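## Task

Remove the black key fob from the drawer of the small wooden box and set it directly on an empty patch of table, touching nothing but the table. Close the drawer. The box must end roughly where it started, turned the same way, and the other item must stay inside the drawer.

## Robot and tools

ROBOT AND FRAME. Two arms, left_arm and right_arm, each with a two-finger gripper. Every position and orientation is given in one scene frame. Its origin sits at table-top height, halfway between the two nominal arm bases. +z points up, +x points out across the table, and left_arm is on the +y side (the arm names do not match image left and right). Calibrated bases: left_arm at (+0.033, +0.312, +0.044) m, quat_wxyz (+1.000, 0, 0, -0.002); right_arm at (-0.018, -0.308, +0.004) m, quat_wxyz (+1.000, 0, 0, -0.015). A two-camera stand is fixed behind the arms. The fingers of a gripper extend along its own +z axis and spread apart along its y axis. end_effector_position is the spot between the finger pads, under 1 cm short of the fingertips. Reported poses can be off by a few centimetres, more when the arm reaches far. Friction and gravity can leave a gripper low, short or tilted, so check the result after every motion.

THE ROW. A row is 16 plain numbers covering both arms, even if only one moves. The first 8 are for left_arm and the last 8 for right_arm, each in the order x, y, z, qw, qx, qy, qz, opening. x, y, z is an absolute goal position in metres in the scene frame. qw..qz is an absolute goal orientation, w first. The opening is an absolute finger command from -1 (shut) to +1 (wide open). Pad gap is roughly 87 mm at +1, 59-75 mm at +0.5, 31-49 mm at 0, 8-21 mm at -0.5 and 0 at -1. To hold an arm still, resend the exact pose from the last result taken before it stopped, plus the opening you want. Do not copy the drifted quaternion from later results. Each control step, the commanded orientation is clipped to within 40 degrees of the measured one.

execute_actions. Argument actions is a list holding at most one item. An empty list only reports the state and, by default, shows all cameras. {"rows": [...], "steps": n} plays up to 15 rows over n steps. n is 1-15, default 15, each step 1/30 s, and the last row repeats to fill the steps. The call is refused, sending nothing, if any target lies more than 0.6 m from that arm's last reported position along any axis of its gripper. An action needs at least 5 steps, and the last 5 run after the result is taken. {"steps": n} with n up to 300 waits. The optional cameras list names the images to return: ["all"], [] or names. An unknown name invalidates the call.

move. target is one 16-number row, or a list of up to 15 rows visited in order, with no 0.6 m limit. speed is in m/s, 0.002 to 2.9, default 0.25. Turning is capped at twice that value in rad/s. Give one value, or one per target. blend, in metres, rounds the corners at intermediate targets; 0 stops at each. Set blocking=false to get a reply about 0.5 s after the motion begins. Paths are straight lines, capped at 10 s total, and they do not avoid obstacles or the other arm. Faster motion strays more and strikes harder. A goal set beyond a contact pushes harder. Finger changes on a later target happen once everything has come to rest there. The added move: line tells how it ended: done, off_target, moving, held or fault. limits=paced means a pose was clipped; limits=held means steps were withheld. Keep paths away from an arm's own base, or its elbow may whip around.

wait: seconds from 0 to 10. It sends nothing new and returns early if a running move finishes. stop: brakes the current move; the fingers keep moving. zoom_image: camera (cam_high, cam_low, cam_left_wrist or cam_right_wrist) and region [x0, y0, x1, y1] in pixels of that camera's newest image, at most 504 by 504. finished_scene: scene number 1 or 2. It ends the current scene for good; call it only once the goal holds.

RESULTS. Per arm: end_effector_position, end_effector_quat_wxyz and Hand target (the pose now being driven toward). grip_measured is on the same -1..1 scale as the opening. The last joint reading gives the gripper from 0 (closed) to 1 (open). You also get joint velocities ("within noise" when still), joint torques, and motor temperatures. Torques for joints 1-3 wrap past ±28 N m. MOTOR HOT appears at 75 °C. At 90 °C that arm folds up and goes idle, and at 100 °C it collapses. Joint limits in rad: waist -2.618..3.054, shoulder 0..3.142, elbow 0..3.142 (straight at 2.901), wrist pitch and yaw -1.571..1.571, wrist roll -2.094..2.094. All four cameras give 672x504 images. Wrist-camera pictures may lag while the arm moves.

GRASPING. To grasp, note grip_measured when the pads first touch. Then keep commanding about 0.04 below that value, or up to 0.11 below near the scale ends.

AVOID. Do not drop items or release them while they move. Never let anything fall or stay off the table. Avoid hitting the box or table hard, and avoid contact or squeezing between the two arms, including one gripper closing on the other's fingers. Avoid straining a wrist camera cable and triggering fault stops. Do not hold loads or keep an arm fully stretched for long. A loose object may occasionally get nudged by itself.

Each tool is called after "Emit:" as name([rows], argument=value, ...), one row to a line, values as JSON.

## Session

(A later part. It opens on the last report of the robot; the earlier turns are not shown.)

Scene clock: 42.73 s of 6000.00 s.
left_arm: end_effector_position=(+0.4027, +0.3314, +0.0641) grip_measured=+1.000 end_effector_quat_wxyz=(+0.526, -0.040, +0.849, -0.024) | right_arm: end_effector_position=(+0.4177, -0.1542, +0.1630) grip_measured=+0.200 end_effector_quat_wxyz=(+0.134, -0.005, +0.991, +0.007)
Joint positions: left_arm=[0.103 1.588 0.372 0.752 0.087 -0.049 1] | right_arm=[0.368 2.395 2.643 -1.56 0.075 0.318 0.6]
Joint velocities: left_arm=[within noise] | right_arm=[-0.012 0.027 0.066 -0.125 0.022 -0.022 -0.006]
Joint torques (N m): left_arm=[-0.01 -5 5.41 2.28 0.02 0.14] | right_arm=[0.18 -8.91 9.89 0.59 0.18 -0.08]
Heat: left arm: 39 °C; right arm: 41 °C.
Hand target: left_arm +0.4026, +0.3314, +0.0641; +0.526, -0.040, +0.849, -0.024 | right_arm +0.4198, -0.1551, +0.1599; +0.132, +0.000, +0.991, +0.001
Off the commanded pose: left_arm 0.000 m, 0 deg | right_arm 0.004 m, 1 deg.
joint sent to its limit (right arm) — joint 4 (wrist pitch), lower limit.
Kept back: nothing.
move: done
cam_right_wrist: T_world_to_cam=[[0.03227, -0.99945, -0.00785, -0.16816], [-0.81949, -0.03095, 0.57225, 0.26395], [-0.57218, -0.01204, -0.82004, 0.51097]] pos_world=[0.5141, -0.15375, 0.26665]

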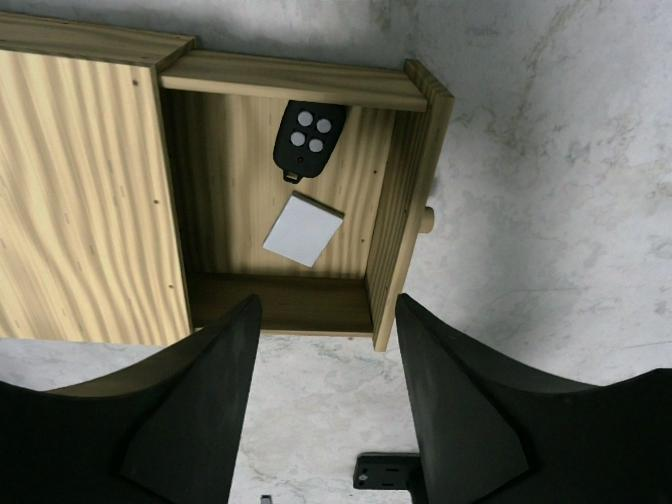

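Emit:
move([
  [0.4027,0.3314,0.0641,0.526,-0.040,0.849,-0.024,1,0.430,-0.132,0.09,0.1302,0.0692,0.989,-0.0091,0.2],
  [0.4027,0.3314,0.0641,0.526,-0.040,0.849,-0.024,1,0.430,-0.130,0.010,0.1302,0.0692,0.989,-0.0091,0.2],
], speed=[0.2,0.08], cameras=["cam_right_wrist","cam_high","cam_low"])

Emit:
zoom_image(camera="cam_low", region=[180, 170, 300, 290])

Scene clock: 46.63 s of 6000.00 s.
left_arm: end_effector_position=(+0.4027, +0.3314, +0.0641) grip_measured=+1.000 end_effector_quat_wxyz=(+0.526, -0.040, +0.849, -0.024) | right_arm: end_effector_position=(+0.4211, -0.1357, +0.0326) grip_measured=+0.200 end_effector_quat_wxyz=(+0.115, +0.067, +0.991, -0.009)
Joint positions: left_arm=[0.103 1.588 0.372 0.752 0.087 -0.049 1] | right_arm=[0.403 2.353 2.037 -1.053 0.113 0.497 0.6]
Joint torques (N m): left_arm=[-0.01 -5 5.46 2.29 0.01 0.15] | right_arm=[0.9 -8.61 3.93 1.35 0.23 -0.03]
Heat: left arm: 39 °C; right arm: 41 °C.
Hand target: left_arm +0.4026, +0.3314, +0.0641; +0.526, -0.040, +0.849, -0.024 | right_arm +0.4285, -0.1306, +0.0110; +0.128, +0.069, +0.989, -0.010
Off the commanded pose: left_arm 0.000 m, 0 deg | right_arm 0.025 m, 2 deg.
Kept back: nothing.
move: off_target (right_arm)
cam_right_wrist: T_world_to_cam=[[-0.11476, -0.99338, 0.00482, -0.08836], [-0.79191, 0.09441, 0.60329, 0.34625], [-0.59976, 0.06542, -0.79751, 0.42763]] pos_world=[0.52054, -0.14844, 0.13257]
Images, in order (width x height): cam_high 672x504, cam_low 672x504, cam_right_wrist 672x504.

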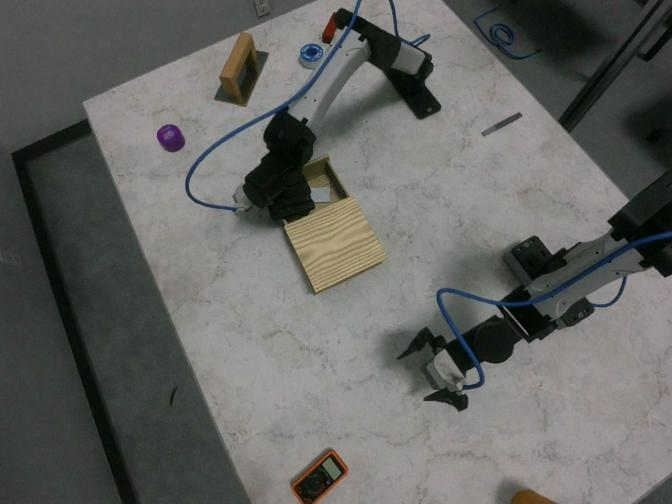

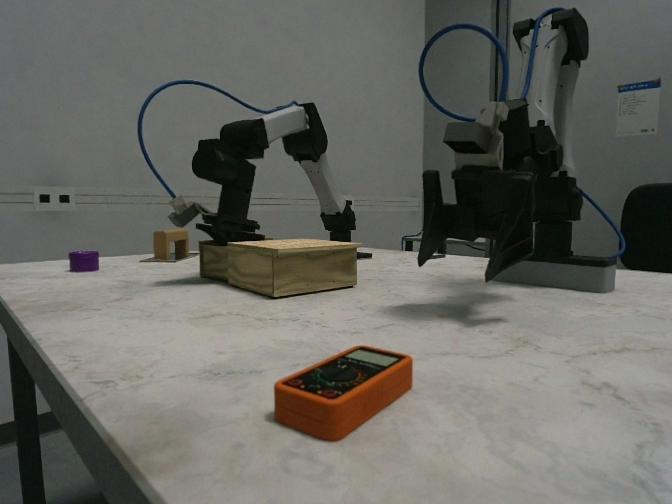

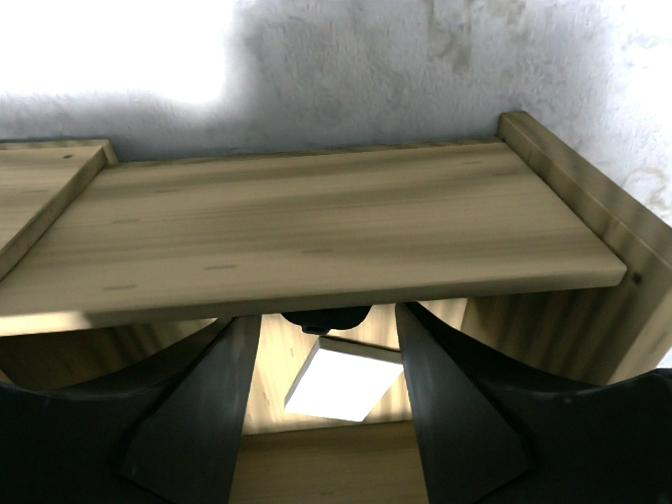

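Scaled by 4.200 from the camera's image (finer frame: 960x720).

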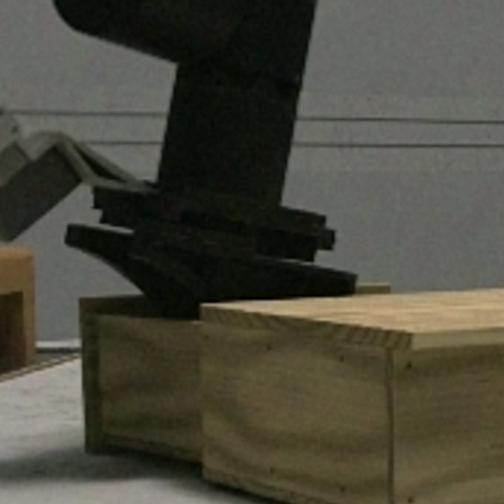

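Emit:
move([
  [0.4027,0.3314,0.0641,0.526,-0.040,0.849,-0.024,1,0.4285,-0.133,0.008,0.1302,0.0692,0.989,-0.0091,-0.35],
  [0.4027,0.3314,0.0641,0.526,-0.040,0.849,-0.024,1,0.4285,-0.133,0.06,0.1302,0.0692,0.989,-0.0091,-0.35],
], speed=0.08, cameras=["cam_right_wrist","cam_low"])

Scene clock: 48.57 s of 6000.00 s.
left_arm: end_effector_position=(+0.4027, +0.3314, +0.0641) grip_measured=+1.000 end_effector_quat_wxyz=(+0.526, -0.040, +0.849, -0.024) | right_arm: end_effector_position=(+0.4224, -0.1319, +0.0575) grip_measured=-0.154 end_effector_quat_wxyz=(+0.124, +0.066, +0.990, -0.005)
Joint positions: left_arm=[0.103 1.588 0.372 0.752 0.087 -0.049 1] | right_arm=[0.41 2.338 2.11 -1.122 0.115 0.5 0.423]
Joint velocities: left_arm=[0.002 0.012 -0.002 -0.007 -0.154 -0.022 0.025] | right_arm=[within noise]
Joint torques (N m): left_arm=[-0.02 -5.04 5.42 2.29 0.01 0.15] | right_arm=[-0.14 -9.73 11.14 0.54 0.23 -0.1]
Heat: left arm: 39 °C; right arm: 41 °C.
Hand target: left_arm +0.4026, +0.3314, +0.0641; +0.526, -0.040, +0.849, -0.024 | right_arm +0.4284, -0.1331, +0.0601; +0.131, +0.069, +0.989, -0.009
Off the commanded pose: left_arm 0.000 m, 0 deg | right_arm 0.007 m, 1 deg.
Kept back: nothing.
move: done
cam_right_wrist: T_world_to_cam=[[-0.11132, -0.99378, -0.00294, -0.08568], [-0.80285, 0.08819, 0.58962, 0.3365], [-0.5857, 0.068, -0.80767, 0.44298]] pos_world=[0.52007, -0.14494, 0.15912]
Images, in order (width x height): cam_low 672x504, cam_right_wrist 672x504.

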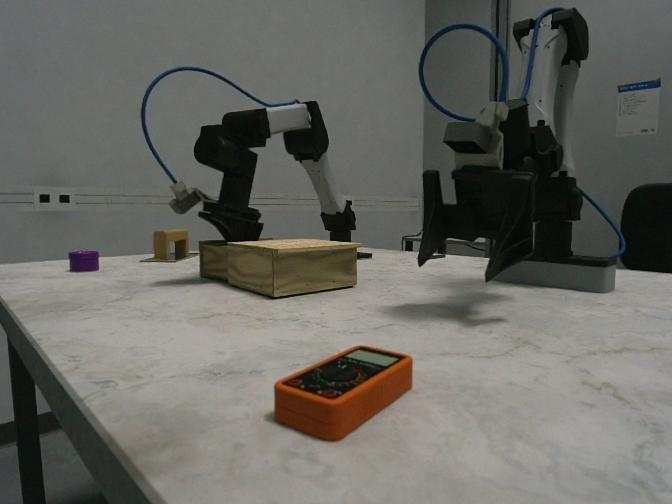

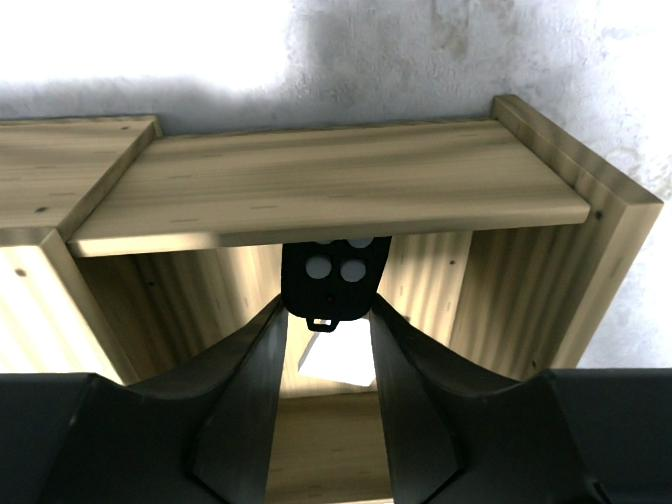

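Emit:
move([
  [0.4027,0.3314,0.0641,0.526,-0.040,0.849,-0.024,1,0.4265,-0.133,0.13,0.1302,0.0692,0.989,-0.0091,-0.4],
  [0.4027,0.3314,0.0641,0.526,-0.040,0.849,-0.024,1,0.41,-0.32,0.13,0.1305,0,0.9914,0,-0.4],
], speed=[0.1,0.18], blend=0.02, cameras=["cam_right_wrist","cam_low"])

Scene clock: 51.27 s of 6000.00 s.
left_arm: end_effector_position=(+0.4027, +0.3314, +0.0641) grip_measured=+1.000 end_effector_quat_wxyz=(+0.526, -0.040, +0.849, -0.024) | right_arm: end_effector_position=(+0.4063, -0.3193, +0.1094) grip_measured=-0.400 end_effector_quat_wxyz=(+0.096, +0.003, +0.995, -0.005)
Joint positions: left_arm=[0.103 1.588 0.372 0.752 0.087 -0.049 1] | right_arm=[0.007 2.162 2.025 -1.241 0.006 -0.017 0.3]
Joint torques (N m): left_arm=[0.02 -4.98 5.42 2.29 0.02 0.15] | right_arm=[-0.54 -14.06 6.97 0.75 -0.14 -0.32]
Heat: left arm: 39 °C; right arm: 42 °C.
Hand target: left_arm +0.4026, +0.3314, +0.0641; +0.526, -0.040, +0.849, -0.024 | right_arm +0.4096, -0.3201, +0.1298; +0.130, +0.000, +0.992, +0.000
Off the commanded pose: left_arm 0.000 m, 0 deg | right_arm 0.021 m, 4 deg.
Kept back: nothing.
move: off_target (right_arm)
cam_right_wrist: T_world_to_cam=[[0.01319, -0.99985, 0.01148, -0.32757], [-0.77368, -0.00293, 0.63357, 0.26382], [-0.63344, -0.01724, -0.7736, 0.47661]] pos_world=[0.51034, -0.31853, 0.20531]
Images, in order (width x height): cam_low 672x504, cam_right_wrist 672x504.

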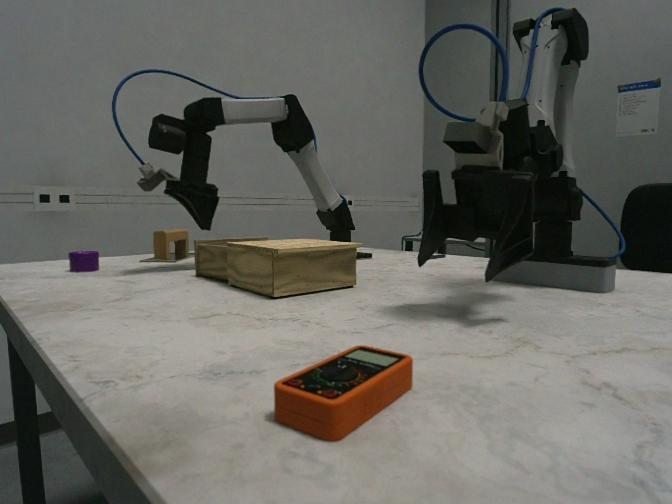

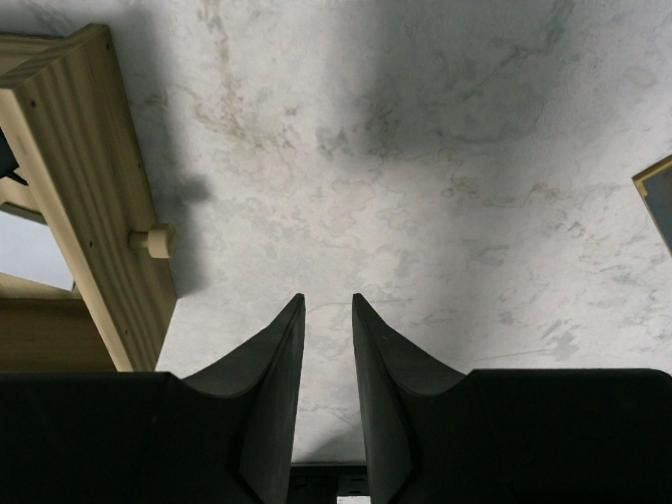

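Emit:
move(target=[0.4027,0.3314,0.0641,0.526,-0.040,0.849,-0.024,1,0.42,-0.175,0.17,0.1305,0,0.9914,0,0.3], cameras=["cam_right_wrist","cam_high"])

Emit:
zoom_image(camera="cam_high", region=[250, 145, 370, 235])

Scene clock: 53.30 s of 6000.00 s.
left_arm: end_effector_position=(+0.4027, +0.3314, +0.0641) grip_measured=+1.000 end_effector_quat_wxyz=(+0.526, -0.040, +0.849, -0.024) | right_arm: end_effector_position=(+0.4165, -0.1751, +0.1725) grip_measured=+0.300 end_effector_quat_wxyz=(+0.134, -0.005, +0.991, +0.006)
Joint positions: left_arm=[0.103 1.588 0.372 0.752 0.087 -0.049 1] | right_arm=[0.326 2.36 2.62 -1.569 0.065 0.277 0.65]
Joint torques (N m): left_arm=[-0.03 -5.07 5.45 2.3 0.01 0.15] | right_arm=[0.24 -8.66 9.89 0.57 0.17 -0.06]
Heat: left arm: 40 °C; right arm: 42 °C.
Hand target: left_arm +0.4026, +0.3314, +0.0641; +0.526, -0.040, +0.849, -0.024 | right_arm +0.4197, -0.1750, +0.1697; +0.135, +0.000, +0.991, +0.001
Off the commanded pose: left_arm 0.000 m, 0 deg | right_arm 0.004 m, 1 deg.
joint sent to its limit (right arm) — joint 4 (wrist pitch), lower limit.
Kept back: nothing.
move: done
cam_right_wrist: T_world_to_cam=[[0.03134, -0.99948, -0.00707, -0.18858], [-0.81981, -0.02975, 0.57186, 0.25737], [-0.57177, -0.01213, -0.82032, 0.51767]] pos_world=[0.5129, -0.17455, 0.27615]
Images, in order (width x height): cam_high 672x504, cam_right_wrist 672x504.

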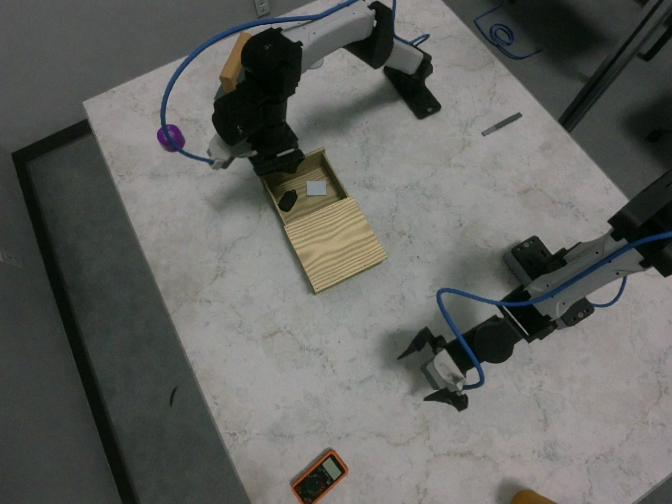

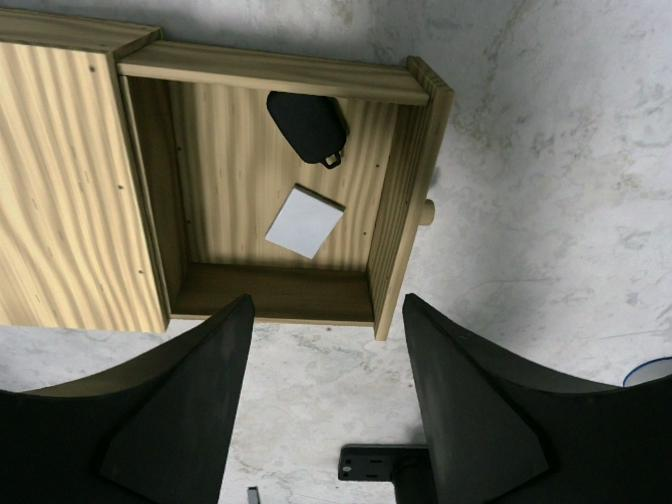

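Scaled by 4.200 from the camera's image (finer frame: 960x720).

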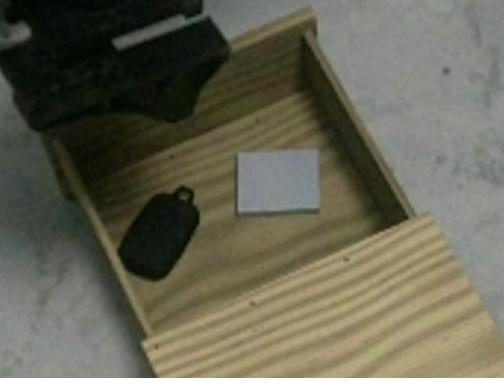

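Emit:
move([
  [0.4027,0.3314,0.0641,0.526,-0.040,0.849,-0.024,1,0.443,-0.149,0.10,0.1798,-0.3277,0.9253,0.0637,0.2],
  [0.4027,0.3314,0.0641,0.526,-0.040,0.849,-0.024,1,0.443,-0.149,0.06,0.1798,-0.3277,0.9253,0.0637,0.2],
], speed=[0.2,0.08], cameras=["cam_right_wrist"])

Scene clock: 59.50 s of 6000.00 s.
left_arm: end_effector_position=(+0.4027, +0.3314, +0.0641) grip_measured=+1.000 end_effector_quat_wxyz=(+0.526, -0.040, +0.849, -0.024) | right_arm: end_effector_position=(+0.4292, -0.1574, +0.0435) grip_measured=+0.200 end_effector_quat_wxyz=(+0.133, -0.320, +0.936, +0.060)
Joint positions: left_arm=[0.103 1.588 0.372 0.752 0.087 -0.049 1] | right_arm=[0.336 2.285 1.959 -0.978 -0.125 -0.337 0.6]
Joint torques (N m): left_arm=[-0.03 -4.98 5.45 2.29 0.01 0.15] | right_arm=[0.61 -13.59 6.67 1.24 -0.19 -0.26]
Heat: left arm: 40 °C; right arm: 43 °C.
Hand target: left_arm +0.4026, +0.3314, +0.0641; +0.526, -0.040, +0.849, -0.024 | right_arm +0.4422, -0.1493, +0.0609; +0.178, -0.328, +0.925, +0.063
Off the commanded pose: left_arm 0.000 m, 0 deg | right_arm 0.023 m, 6 deg.
Kept back: nothing.
move: off_target (right_arm)
cam_right_wrist: T_world_to_cam=[[0.63169, -0.7749, -0.0225, -0.39386], [-0.6381, -0.53621, 0.55254, 0.18509], [-0.44023, -0.33468, -0.83318, 0.31268]] pos_world=[0.50456, -0.1013, 0.14939]

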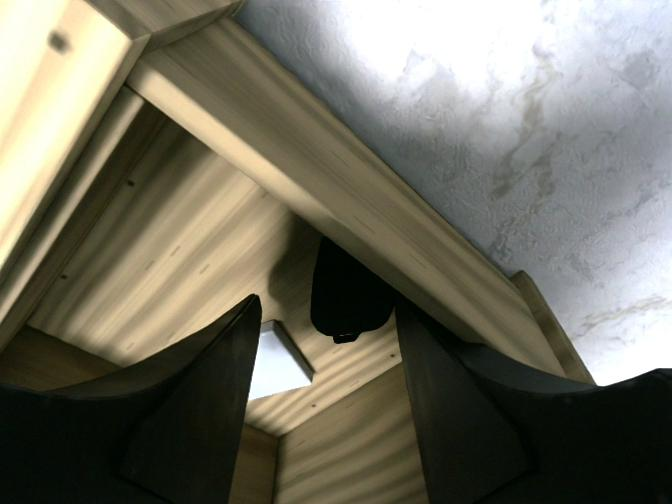

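Emit:
move([
  [0.4027,0.3314,0.0641,0.526,-0.040,0.849,-0.024,1,0.446,-0.150,0.022,0.1798,-0.3277,0.9253,0.0637,0.2],
  [0.4027,0.3314,0.0641,0.526,-0.040,0.849,-0.024,1,0.444,-0.150,0.016,0.1798,-0.3277,0.9253,0.0637,-0.4],
], speed=0.06, cameras=["cam_right_wrist"])

Scene clock: 61.53 s of 6000.00 s.
left_arm: end_effector_position=(+0.4027, +0.3314, +0.0641) grip_measured=+1.000 end_effector_quat_wxyz=(+0.526, -0.040, +0.849, -0.024) | right_arm: end_effector_position=(+0.4386, -0.1514, +0.0329) grip_measured=-0.103 end_effector_quat_wxyz=(+0.172, -0.323, +0.928, +0.067)
Joint positions: left_arm=[0.103 1.588 0.372 0.752 0.087 -0.049 1] | right_arm=[0.336 2.253 1.851 -0.824 -0.142 -0.338 0.448]
Joint torques (N m): left_arm=[-0.01 -5.04 5.41 2.29 0.02 0.14] | right_arm=[0.24 -8.94 4.23 1.5 -0.09 -0.27]
Heat: left arm: 40 °C; right arm: 43 °C.
Hand target: left_arm +0.4026, +0.3314, +0.0641; +0.526, -0.040, +0.849, -0.024 | right_arm +0.4432, -0.1503, +0.0165; +0.179, -0.328, +0.926, +0.064
Off the commanded pose: left_arm 0.000 m, 0 deg | right_arm 0.018 m, 1 deg.
Kept back: nothing.
move: off_target (right_arm); target 2's new opening was sent with right_arm's hand 0.020 m and 2 deg from that target
cam_right_wrist: T_world_to_cam=[[0.63743, -0.77048, -0.00751, -0.39778], [-0.67118, -0.56001, 0.4857, 0.21322], [-0.37843, -0.30456, -0.87409, 0.28881]] pos_world=[0.50596, -0.09912, 0.14589]

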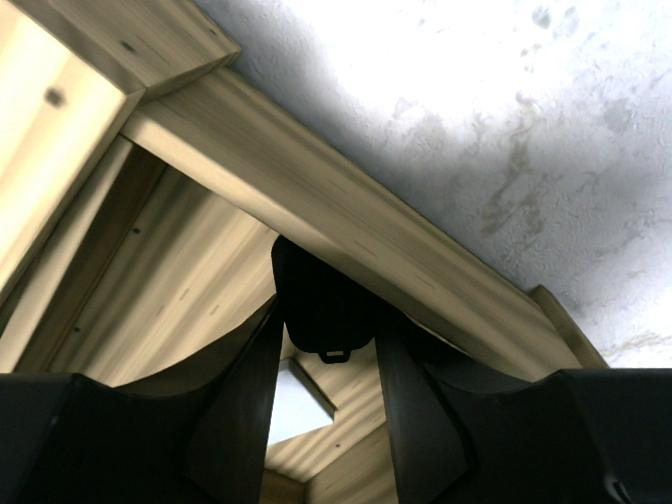

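Emit:
move(target=[0.4027,0.3314,0.0641,0.526,-0.040,0.849,-0.024,1,0.440,-0.150,0.15,0.1798,-0.3277,0.9253,0.0637,-0.4], speed=0.08, cameras=["cam_right_wrist","cam_low"])

Scene clock: 64.27 s of 6000.00 s.
left_arm: end_effector_position=(+0.4027, +0.3314, +0.0641) grip_measured=+1.000 end_effector_quat_wxyz=(+0.526, -0.040, +0.849, -0.024) | right_arm: end_effector_position=(+0.4355, -0.1524, +0.1498) grip_measured=-0.103 end_effector_quat_wxyz=(+0.177, -0.323, +0.927, +0.067)
Joint positions: left_arm=[0.103 1.588 0.372 0.752 0.087 -0.049 1] | right_arm=[0.336 2.271 2.348 -1.294 -0.142 -0.338 0.448]
Joint torques (N m): left_arm=[-0.03 -5 5.45 2.3 0.02 0.16] | right_arm=[0.55 -8.83 10.95 0.76 -0.05 -0.23]
Heat: left arm: 40 °C; right arm: 43 °C.
Hand target: left_arm +0.4026, +0.3314, +0.0641; +0.526, -0.040, +0.849, -0.024 | right_arm +0.4399, -0.1500, +0.1499; +0.181, -0.328, +0.925, +0.064
Off the commanded pose: left_arm 0.000 m, 0 deg | right_arm 0.005 m, 1 deg.
Kept back: nothing.
move: done
cam_right_wrist: T_world_to_cam=[[0.63747, -0.77046, -0.00389, -0.39621], [-0.67558, -0.56138, 0.47795, 0.15671], [-0.37043, -0.30205, -0.87838, 0.38696]] pos_world=[0.50179, -0.10041, 0.26346]
Images, in order (width x height): cam_low 672x504, cam_right_wrist 672x504.

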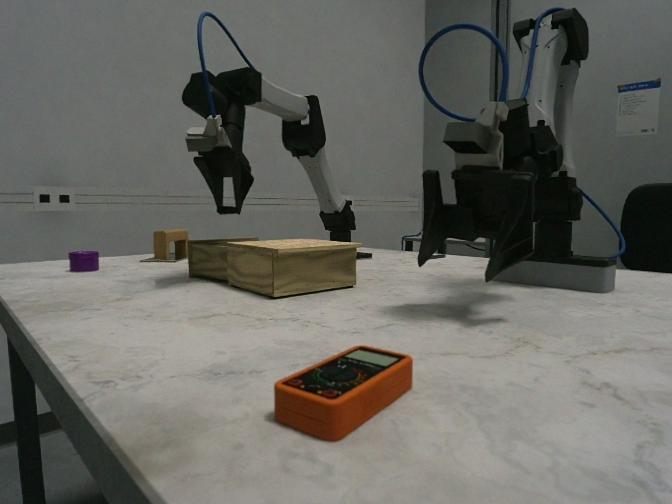

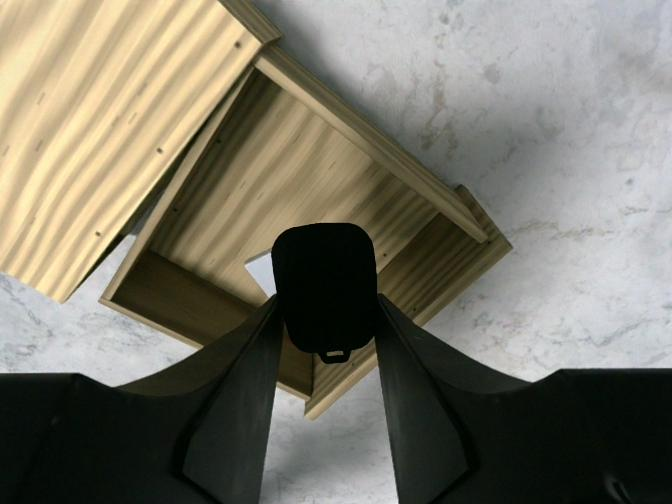

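Emit:
move([
  [0.4027,0.3314,0.0641,0.526,-0.040,0.849,-0.024,1,0.43,-0.36,0.14,0.1798,-0.3277,0.9253,0.0637,-0.4],
  [0.4027,0.3314,0.0641,0.526,-0.040,0.849,-0.024,1,0.43,-0.36,0.055,0.1798,-0.3277,0.9253,0.0637,-0.4],
], speed=[0.2,0.1], blend=0.01, cameras=["cam_low","cam_right_wrist"])

Emit:
zoom_image(camera="cam_low", region=[100, 160, 260, 300])

Scene clock: 67.17 s of 6000.00 s.
left_arm: end_effector_position=(+0.4027, +0.3314, +0.0641) grip_measured=+1.000 end_effector_quat_wxyz=(+0.526, -0.040, +0.849, -0.024) | right_arm: end_effector_position=(+0.4226, -0.3606, +0.0361) grip_measured=-0.103 end_effector_quat_wxyz=(+0.149, -0.321, +0.932, +0.072)
Joint positions: left_arm=[0.103 1.588 0.372 0.752 0.087 -0.049 1] | right_arm=[-0.129 2.194 1.78 -0.957 -0.267 -0.796 0.448]
Joint torques (N m): left_arm=[0.05 -5.05 5.41 2.3 0.03 0.14] | right_arm=[-0.09 -13.55 6.9 0.74 -0.36 -0.25]
Heat: left arm: 40 °C; right arm: 44 °C.
Hand target: left_arm +0.4026, +0.3314, +0.0641; +0.526, -0.040, +0.849, -0.024 | right_arm +0.4296, -0.3600, +0.0550; +0.179, -0.328, +0.925, +0.064
Off the commanded pose: left_arm 0.000 m, 0 deg | right_arm 0.020 m, 4 deg.
Kept back: nothing.
move: off_target (right_arm)
cam_right_wrist: T_world_to_cam=[[0.63645, -0.7706, -0.03344, -0.54737], [-0.64711, -0.55705, 0.52053, 0.07355], [-0.41974, -0.30965, -0.85319, 0.23671]] pos_world=[0.49532, -0.30754, 0.14537]

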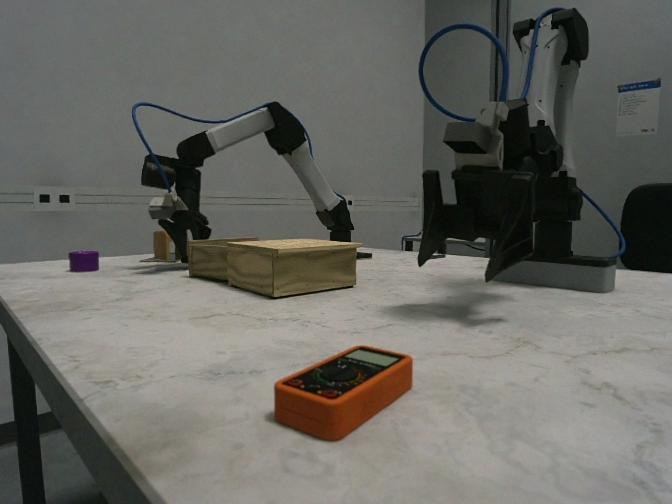

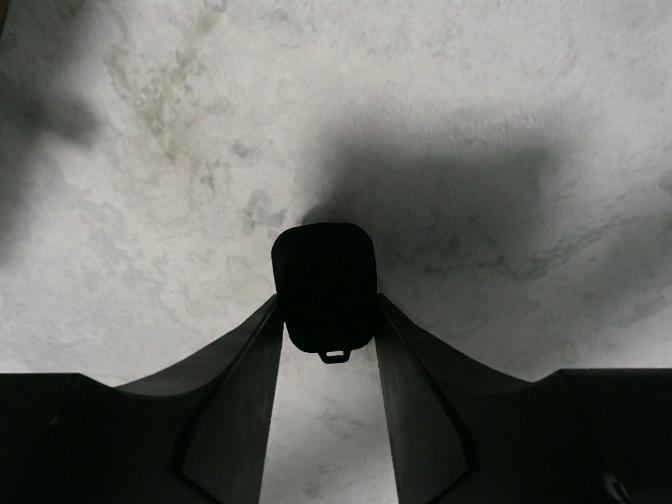

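Scaled by 3.150 from the camera's image (finer frame: 960x720).

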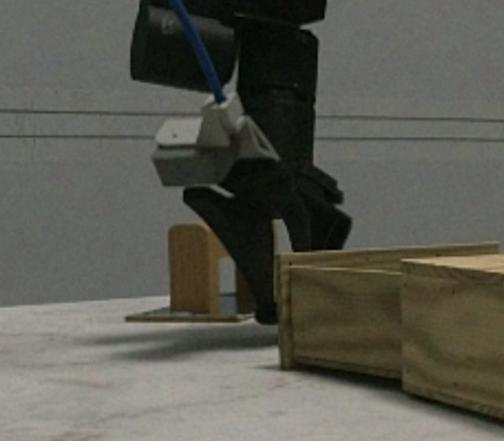

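Emit:
move(target=[0.4027,0.3314,0.0641,0.526,-0.040,0.849,-0.024,1,0.43,-0.36,0.012,0.1798,-0.3277,0.9253,0.0637,-0.4], speed=0.05, cameras=["cam_low","cam_right_wrist"])

Emit:
zoom_image(camera="cam_low", region=[140, 200, 220, 290])

Scene clock: 68.50 s of 6000.00 s.
left_arm: end_effector_position=(+0.4027, +0.3314, +0.0641) grip_measured=+1.000 end_effector_quat_wxyz=(+0.526, -0.040, +0.849, -0.024) | right_arm: end_effector_position=(+0.4215, -0.3603, +0.0212) grip_measured=-0.103 end_effector_quat_wxyz=(+0.160, -0.323, +0.931, +0.067)
Joint positions: left_arm=[0.103 1.588 0.372 0.752 0.087 -0.049 1] | right_arm=[-0.129 2.177 1.69 -0.859 -0.268 -0.796 0.448]
Joint torques (N m): left_arm=[-0.05 -4.97 5.45 2.3 0.02 0.15] | right_arm=[-0.08 -9.14 4.98 1.21 -0.36 -0.25]
Heat: left arm: 40 °C; right arm: 44 °C.
Hand target: left_arm +0.4026, +0.3314, +0.0641; +0.526, -0.040, +0.849, -0.024 | right_arm +0.4294, -0.3600, +0.0125; +0.178, -0.328, +0.926, +0.064
Off the commanded pose: left_arm 0.000 m, 0 deg | right_arm 0.013 m, 2 deg.
Kept back: nothing.
move: off_target (right_arm)
cam_right_wrist: T_world_to_cam=[[0.63747, -0.77033, -0.01522, -0.54761], [-0.65949, -0.55575, 0.50617, 0.08668], [-0.39838, -0.31263, -0.8623, 0.21372]] pos_world=[0.49139, -0.30685, 0.13208]

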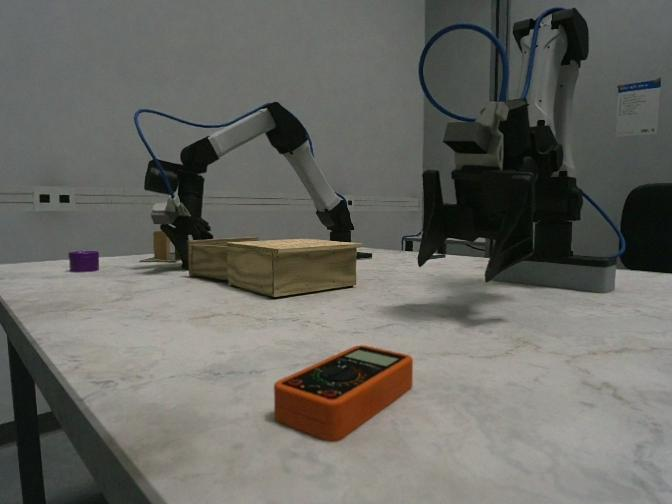

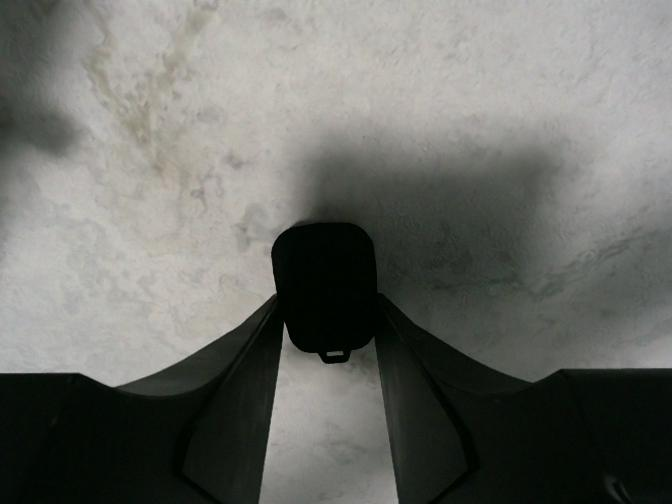

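Scaled by 5.600 from the camera's image (finer frame: 960x720).

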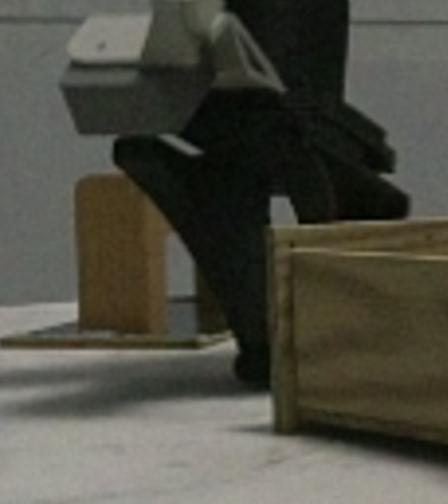

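Emit:
move(target=[0.4027,0.3314,0.0641,0.526,-0.040,0.849,-0.024,1,0.43,-0.36,-0.002,0.1798,-0.3277,0.9253,0.0637,-0.4], speed=0.04, cameras=["cam_low"])

Emit:
zoom_image(camera="cam_low", region=[140, 200, 220, 290])

Scene clock: 69.33 s of 6000.00 s.
left_arm: end_effector_position=(+0.4027, +0.3314, +0.0641) grip_measured=+1.000 end_effector_quat_wxyz=(+0.526, -0.040, +0.849, -0.024) | right_arm: end_effector_position=(+0.4213, -0.3602, +0.0201) grip_measured=-0.103 end_effector_quat_wxyz=(+0.166, -0.323, +0.929, +0.063)
Joint positions: left_arm=[0.103 1.588 0.372 0.752 0.087 -0.049 1] | right_arm=[-0.129 2.164 1.663 -0.831 -0.268 -0.796 0.448]
Joint torques (N m): left_arm=[-0.03 -5.01 5.39 2.3 0.01 0.14] | right_arm=[-0.14 -7.01 3.88 1.48 -0.39 -0.24]
Heat: left arm: 40 °C; right arm: 44 °C.
Hand target: left_arm +0.4026, +0.3314, +0.0641; +0.526, -0.040, +0.849, -0.024 | right_arm +0.4285, -0.3599, -0.0008; +0.178, -0.328, +0.926, +0.064
Off the commanded pose: left_arm 0.000 m, 0 deg | right_arm 0.024 m, 2 deg.
Kept back: nothing.
move: off_target (right_arm)

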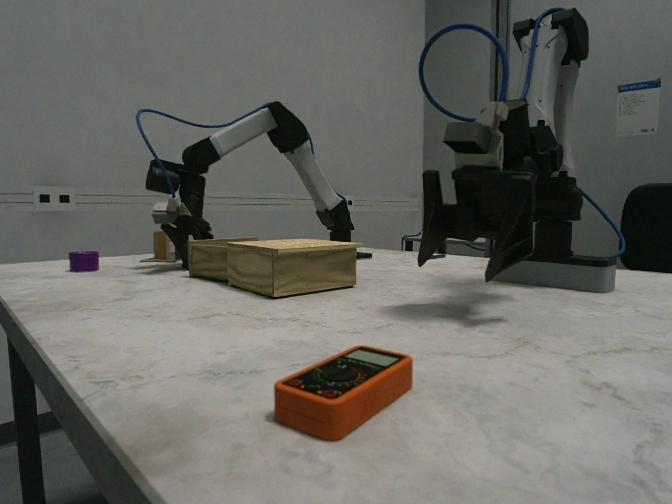

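Scaled by 5.600 from the camera's image (finer frame: 960x720).

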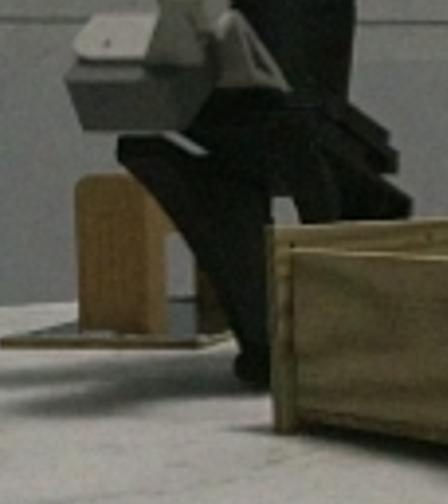

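Contact: torque is dropping. Ease and open, then retreat up.

Emit:
move([
  [0.4027,0.3314,0.0641,0.526,-0.040,0.849,-0.024,1,0.4285,-0.36,0.006,0.1798,-0.3277,0.9253,0.0637,-0.4],
  [0.4027,0.3314,0.0641,0.526,-0.040,0.849,-0.024,1,0.4285,-0.36,0.006,0.1798,-0.3277,0.9253,0.0637,0.2],
  [0.4027,0.3314,0.0641,0.526,-0.040,0.849,-0.024,1,0.422,-0.36,0.17,0.1798,-0.3277,0.9253,0.0637,0.2],
], speed=[0.05,0.05,0.2], cameras=["cam_high","cam_right_wrist","cam_low"])

Emit:
zoom_image(camera="cam_high", region=[190, 90, 410, 310])

Scene clock: 72.53 s of 6000.00 s.
left_arm: end_effector_position=(+0.4027, +0.3314, +0.0641) grip_measured=+1.000 end_effector_quat_wxyz=(+0.526, -0.040, +0.849, -0.024) | right_arm: end_effector_position=(+0.4180, -0.3561, +0.1725) grip_measured=+0.200 end_effector_quat_wxyz=(+0.182, -0.326, +0.925, +0.065)
Joint positions: left_arm=[0.103 1.588 0.372 0.752 0.087 -0.049 1] | right_arm=[-0.128 2.139 2.231 -1.396 -0.286 -0.797 0.6]
Joint torques (N m): left_arm=[-0.03 -5.03 5.45 2.29 0.02 0.16] | right_arm=[-0.47 -7.35 10.47 0.52 -0.2 -0.28]
Heat: left arm: 40 °C; right arm: 44 °C.
Hand target: left_arm +0.4026, +0.3314, +0.0641; +0.526, -0.040, +0.849, -0.024 | right_arm +0.4219, -0.3600, +0.1699; +0.180, -0.328, +0.925, +0.063
Off the commanded pose: left_arm 0.000 m, 0 deg | right_arm 0.006 m, 0 deg.
Kept back: nothing.
move: done; target 2's new opening was sent with right_arm's hand 0.016 m and 2 deg from that target
cam_right_wrist: T_world_to_cam=[[0.64227, -0.76646, 0.00533, -0.54409], [-0.67804, -0.56489, 0.47028, 0.02078], [-0.35744, -0.30566, -0.8825, 0.3329]] pos_world=[0.48253, -0.30354, 0.28691]
Images, in order (width x height): cam_high 672x504, cam_low 672x504, cam_right_wrist 672x504.

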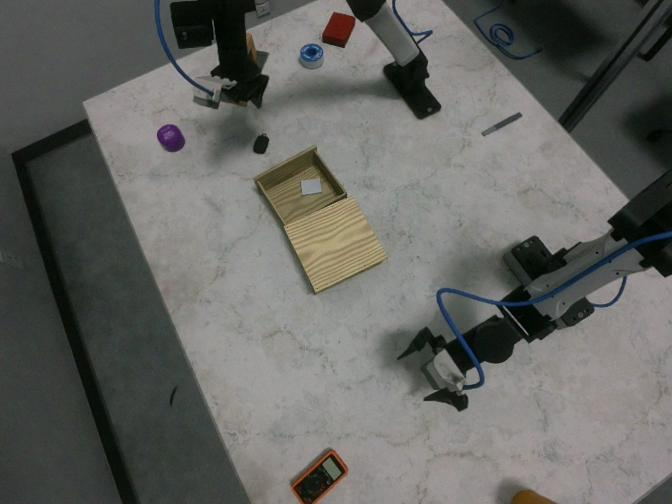

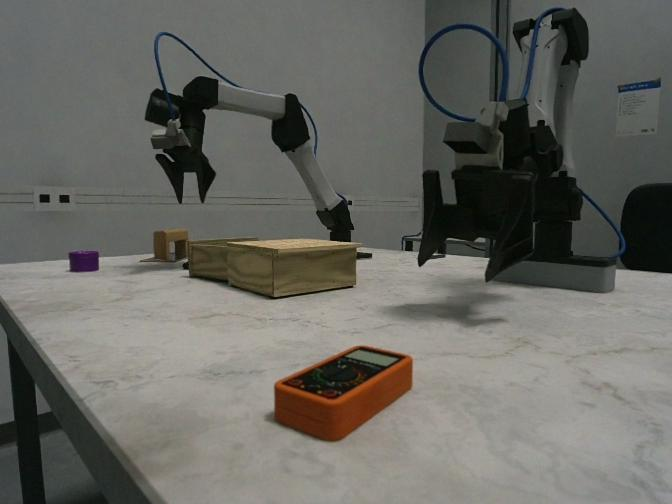

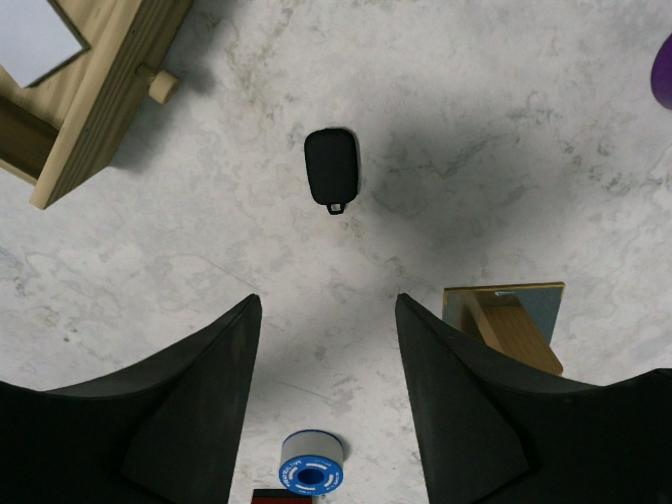

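Scaled by 2.291 from the camera's image (finer frame: 960x720).

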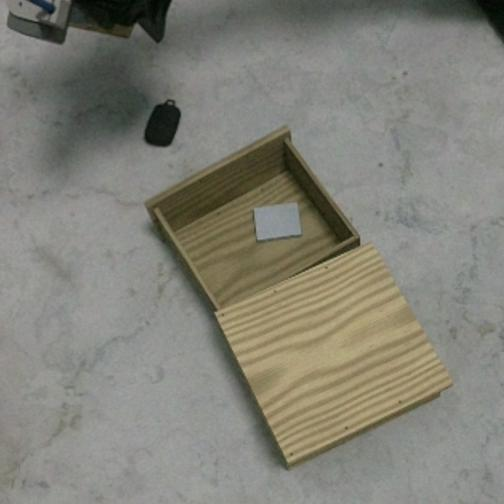

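Emit:
move(target=[0.4027,0.3314,0.0641,0.526,-0.040,0.849,-0.024,1,0.365,-0.16,0.21,0.216,0,0.9763,0,-1], cameras=["cam_right_wrist"])

Scene clock: 75.10 s of 6000.00 s.
left_arm: end_effector_position=(+0.4027, +0.3314, +0.0641) grip_measured=+1.000 end_effector_quat_wxyz=(+0.526, -0.040, +0.849, -0.024) | right_arm: end_effector_position=(+0.3632, -0.1616, +0.1933) grip_measured=-0.999 end_effector_quat_wxyz=(+0.194, -0.006, +0.981, -0.003)
Joint positions: left_arm=[0.103 1.588 0.372 0.752 0.087 -0.049 1] | right_arm=[0.425 1.945 2.018 -1.282 0.151 0.356 0]
Joint torques (N m): left_arm=[0.01 -5.07 5.39 2.3 0.02 0.15] | right_arm=[0.76 -9.74 10.85 0.78 0.22 -0.07]
Heat: left arm: 40 °C; right arm: 44 °C.
Hand target: left_arm +0.4026, +0.3314, +0.0641; +0.526, -0.040, +0.849, -0.024 | right_arm +0.3646, -0.1601, +0.2099; +0.216, +0.000, +0.976, +0.000
Off the commanded pose: left_arm 0.000 m, 0 deg | right_arm 0.017 m, 3 deg.
Kept back: nothing.
move: off_target (right_arm)
cam_right_wrist: T_world_to_cam=[[0.02946, -0.99946, 0.0146, -0.17685], [-0.88333, -0.0192, 0.46837, 0.24686], [-0.46783, -0.02669, -0.88341, 0.4766]] pos_world=[0.44624, -0.15929, 0.30799]

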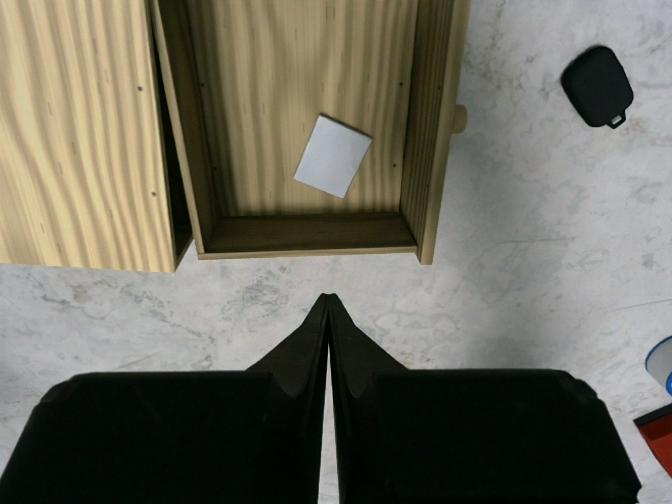

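Emit:
move([
  [0.4027,0.3314,0.0641,0.526,-0.040,0.849,-0.024,1,0.34,-0.285,0.19,0.174,0,0.985,0,-1],
  [0.4027,0.3314,0.0641,0.526,-0.040,0.849,-0.024,1,0.34,-0.285,0.055,0.174,0,0.985,0,-1],
  [0.4027,0.3314,0.0641,0.526,-0.040,0.849,-0.024,1,0.34,-0.226,0.055,0.174,0,0.985,0,-1],
], speed=[0.25,0.2,0.05], cameras=["cam_right_wrist","cam_high"])

Emit:
zoom_image(camera="cam_high", region=[230, 120, 410, 300])

Scene clock: 80.10 s of 6000.00 s.
left_arm: end_effector_position=(+0.4027, +0.3314, +0.0641) grip_measured=+1.000 end_effector_quat_wxyz=(+0.526, -0.040, +0.849, -0.024) | right_arm: end_effector_position=(+0.3298, -0.2322, +0.0531) grip_measured=-1.000 end_effector_quat_wxyz=(+0.165, -0.003, +0.986, -0.002)
Joint positions: left_arm=[0.103 1.588 0.372 0.752 0.087 -0.049 1] | right_arm=[0.257 1.777 1.244 -0.714 0.076 0.208 0]
Joint torques (N m): left_arm=[-0.02 -5.03 5.44 2.3 0.01 0.14] | right_arm=[1.14 -5.31 10.96 0.82 0.08 -0.02]
Heat: left arm: 41 °C; right arm: 44 °C.
Hand target: left_arm +0.4026, +0.3314, +0.0641; +0.526, -0.040, +0.849, -0.024 | right_arm +0.3397, -0.2260, +0.0552; +0.174, +0.000, +0.985, +0.000
Off the commanded pose: left_arm 0.000 m, 0 deg | right_arm 0.012 m, 1 deg.
Kept back: nothing.
move: off_target (right_arm)
cam_right_wrist: T_world_to_cam=[[0.02497, -0.99964, 0.00985, -0.24266], [-0.85433, -0.01622, 0.51948, 0.27011], [-0.51913, -0.02138, -0.85443, 0.35185]] pos_world=[0.41948, -0.23067, 0.1627]
Images, in order (width x height): cam_high 672x504, cam_right_wrist 672x504.

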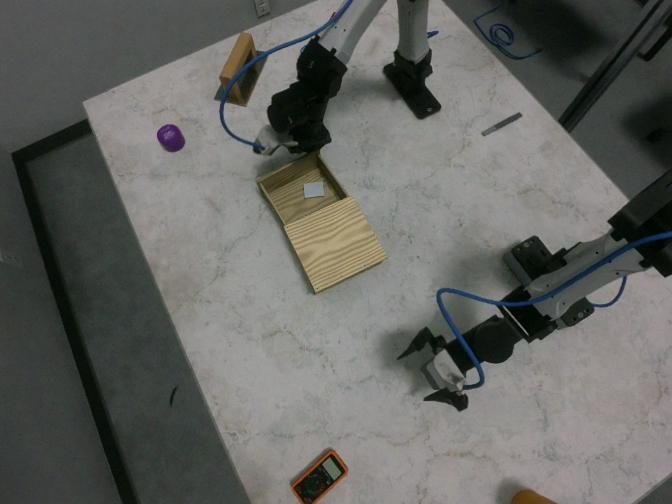

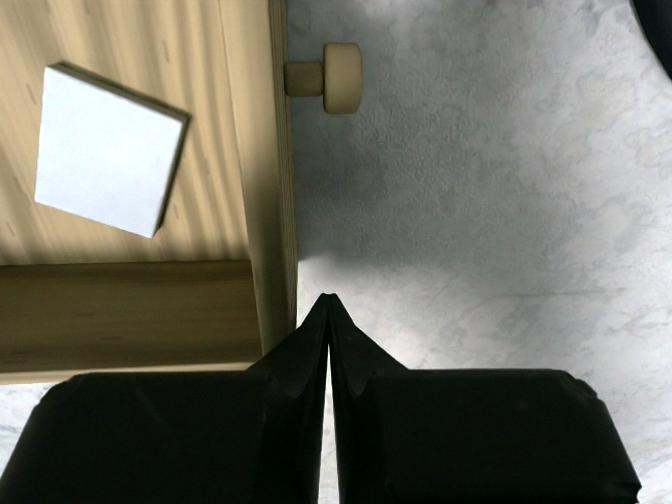

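Scaled by 2.800 from the camera's image (finer frame: 960x720).

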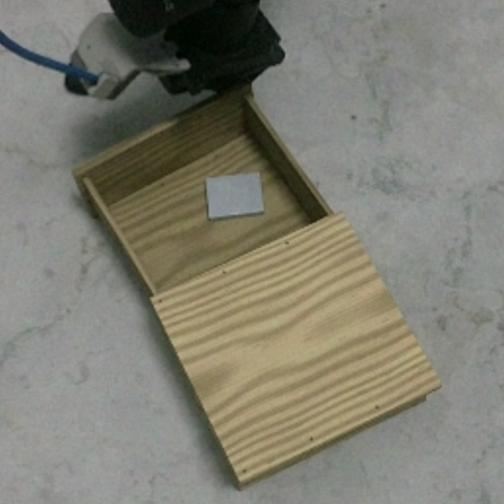

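Emit:
move([
  [0.4027,0.3314,0.0641,0.526,-0.040,0.849,-0.024,1,0.34,-0.30,0.055,0.174,0,0.985,0,-1],
  [0.4027,0.3314,0.0641,0.526,-0.040,0.849,-0.024,1,0.41,-0.30,0.055,0.174,0,0.985,0,-1],
  [0.4027,0.3314,0.0641,0.526,-0.040,0.849,-0.024,1,0.412,-0.21,0.055,0.174,0,0.985,0,-1],
], speed=[0.15,0.15,0.05], cameras=["cam_right_wrist","cam_high"])

Emit:
zoom_image(camera="cam_high", region=[230, 120, 410, 300])

Scene clock: 85.03 s of 6000.00 s.
left_arm: end_effector_position=(+0.4027, +0.3314, +0.0641) grip_measured=+1.000 end_effector_quat_wxyz=(+0.526, -0.040, +0.849, -0.024) | right_arm: end_effector_position=(+0.4038, -0.2392, +0.0545) grip_measured=-1.000 end_effector_quat_wxyz=(+0.167, +0.005, +0.985, -0.039)
Joint positions: left_arm=[0.103 1.588 0.372 0.752 0.087 -0.049 1] | right_arm=[0.231 2.049 1.618 -0.825 0.142 0.189 0]
Joint torques (N m): left_arm=[0.02 -5.03 5.42 2.29 0.02 0.15] | right_arm=[3.37 -7.61 11.4 0.87 -0.56 0.17]
Heat: left arm: 41 °C; right arm: 43 °C.
Hand target: left_arm +0.4026, +0.3314, +0.0641; +0.526, -0.040, +0.849, -0.024 | right_arm +0.4105, -0.2107, +0.0558; +0.174, +0.000, +0.985, +0.000
Off the commanded pose: left_arm 0.000 m, 0 deg | right_arm 0.030 m, 5 deg.
Kept back: nothing.
move: off_target (right_arm)
cam_right_wrist: T_world_to_cam=[[-0.00311, -0.99684, 0.07941, -0.24333], [-0.85594, 0.04371, 0.51523, 0.3477], [-0.51707, -0.06637, -0.85336, 0.37958]] pos_world=[0.49312, -0.23257, 0.1641]
Images, in order (width x height): cam_high 672x504, cam_right_wrist 672x504.

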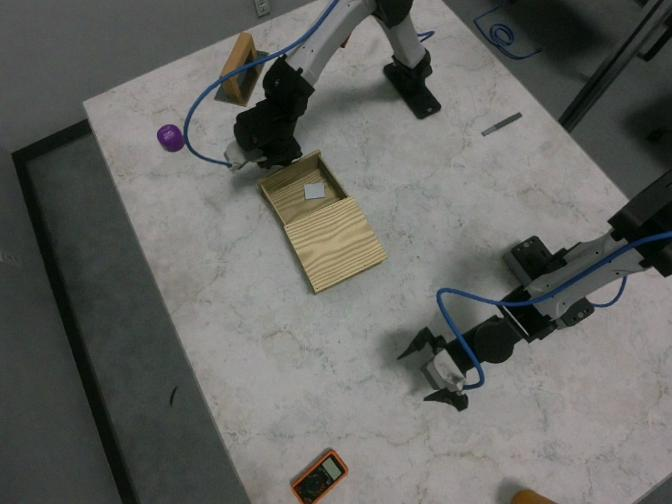

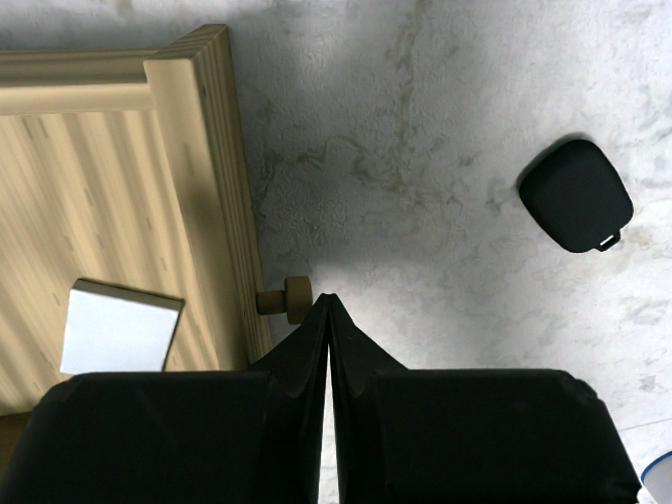

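Scaled by 2.800 from the camera's image (finer frame: 960x720).

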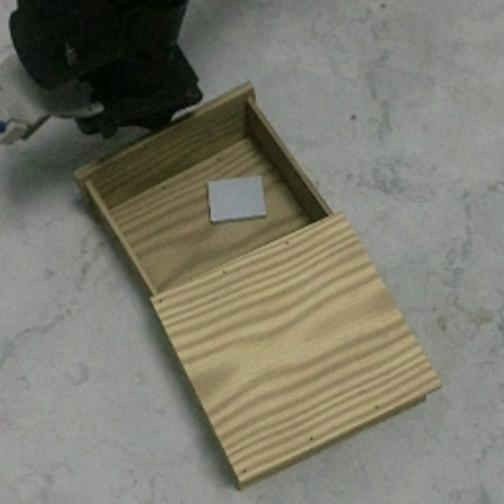

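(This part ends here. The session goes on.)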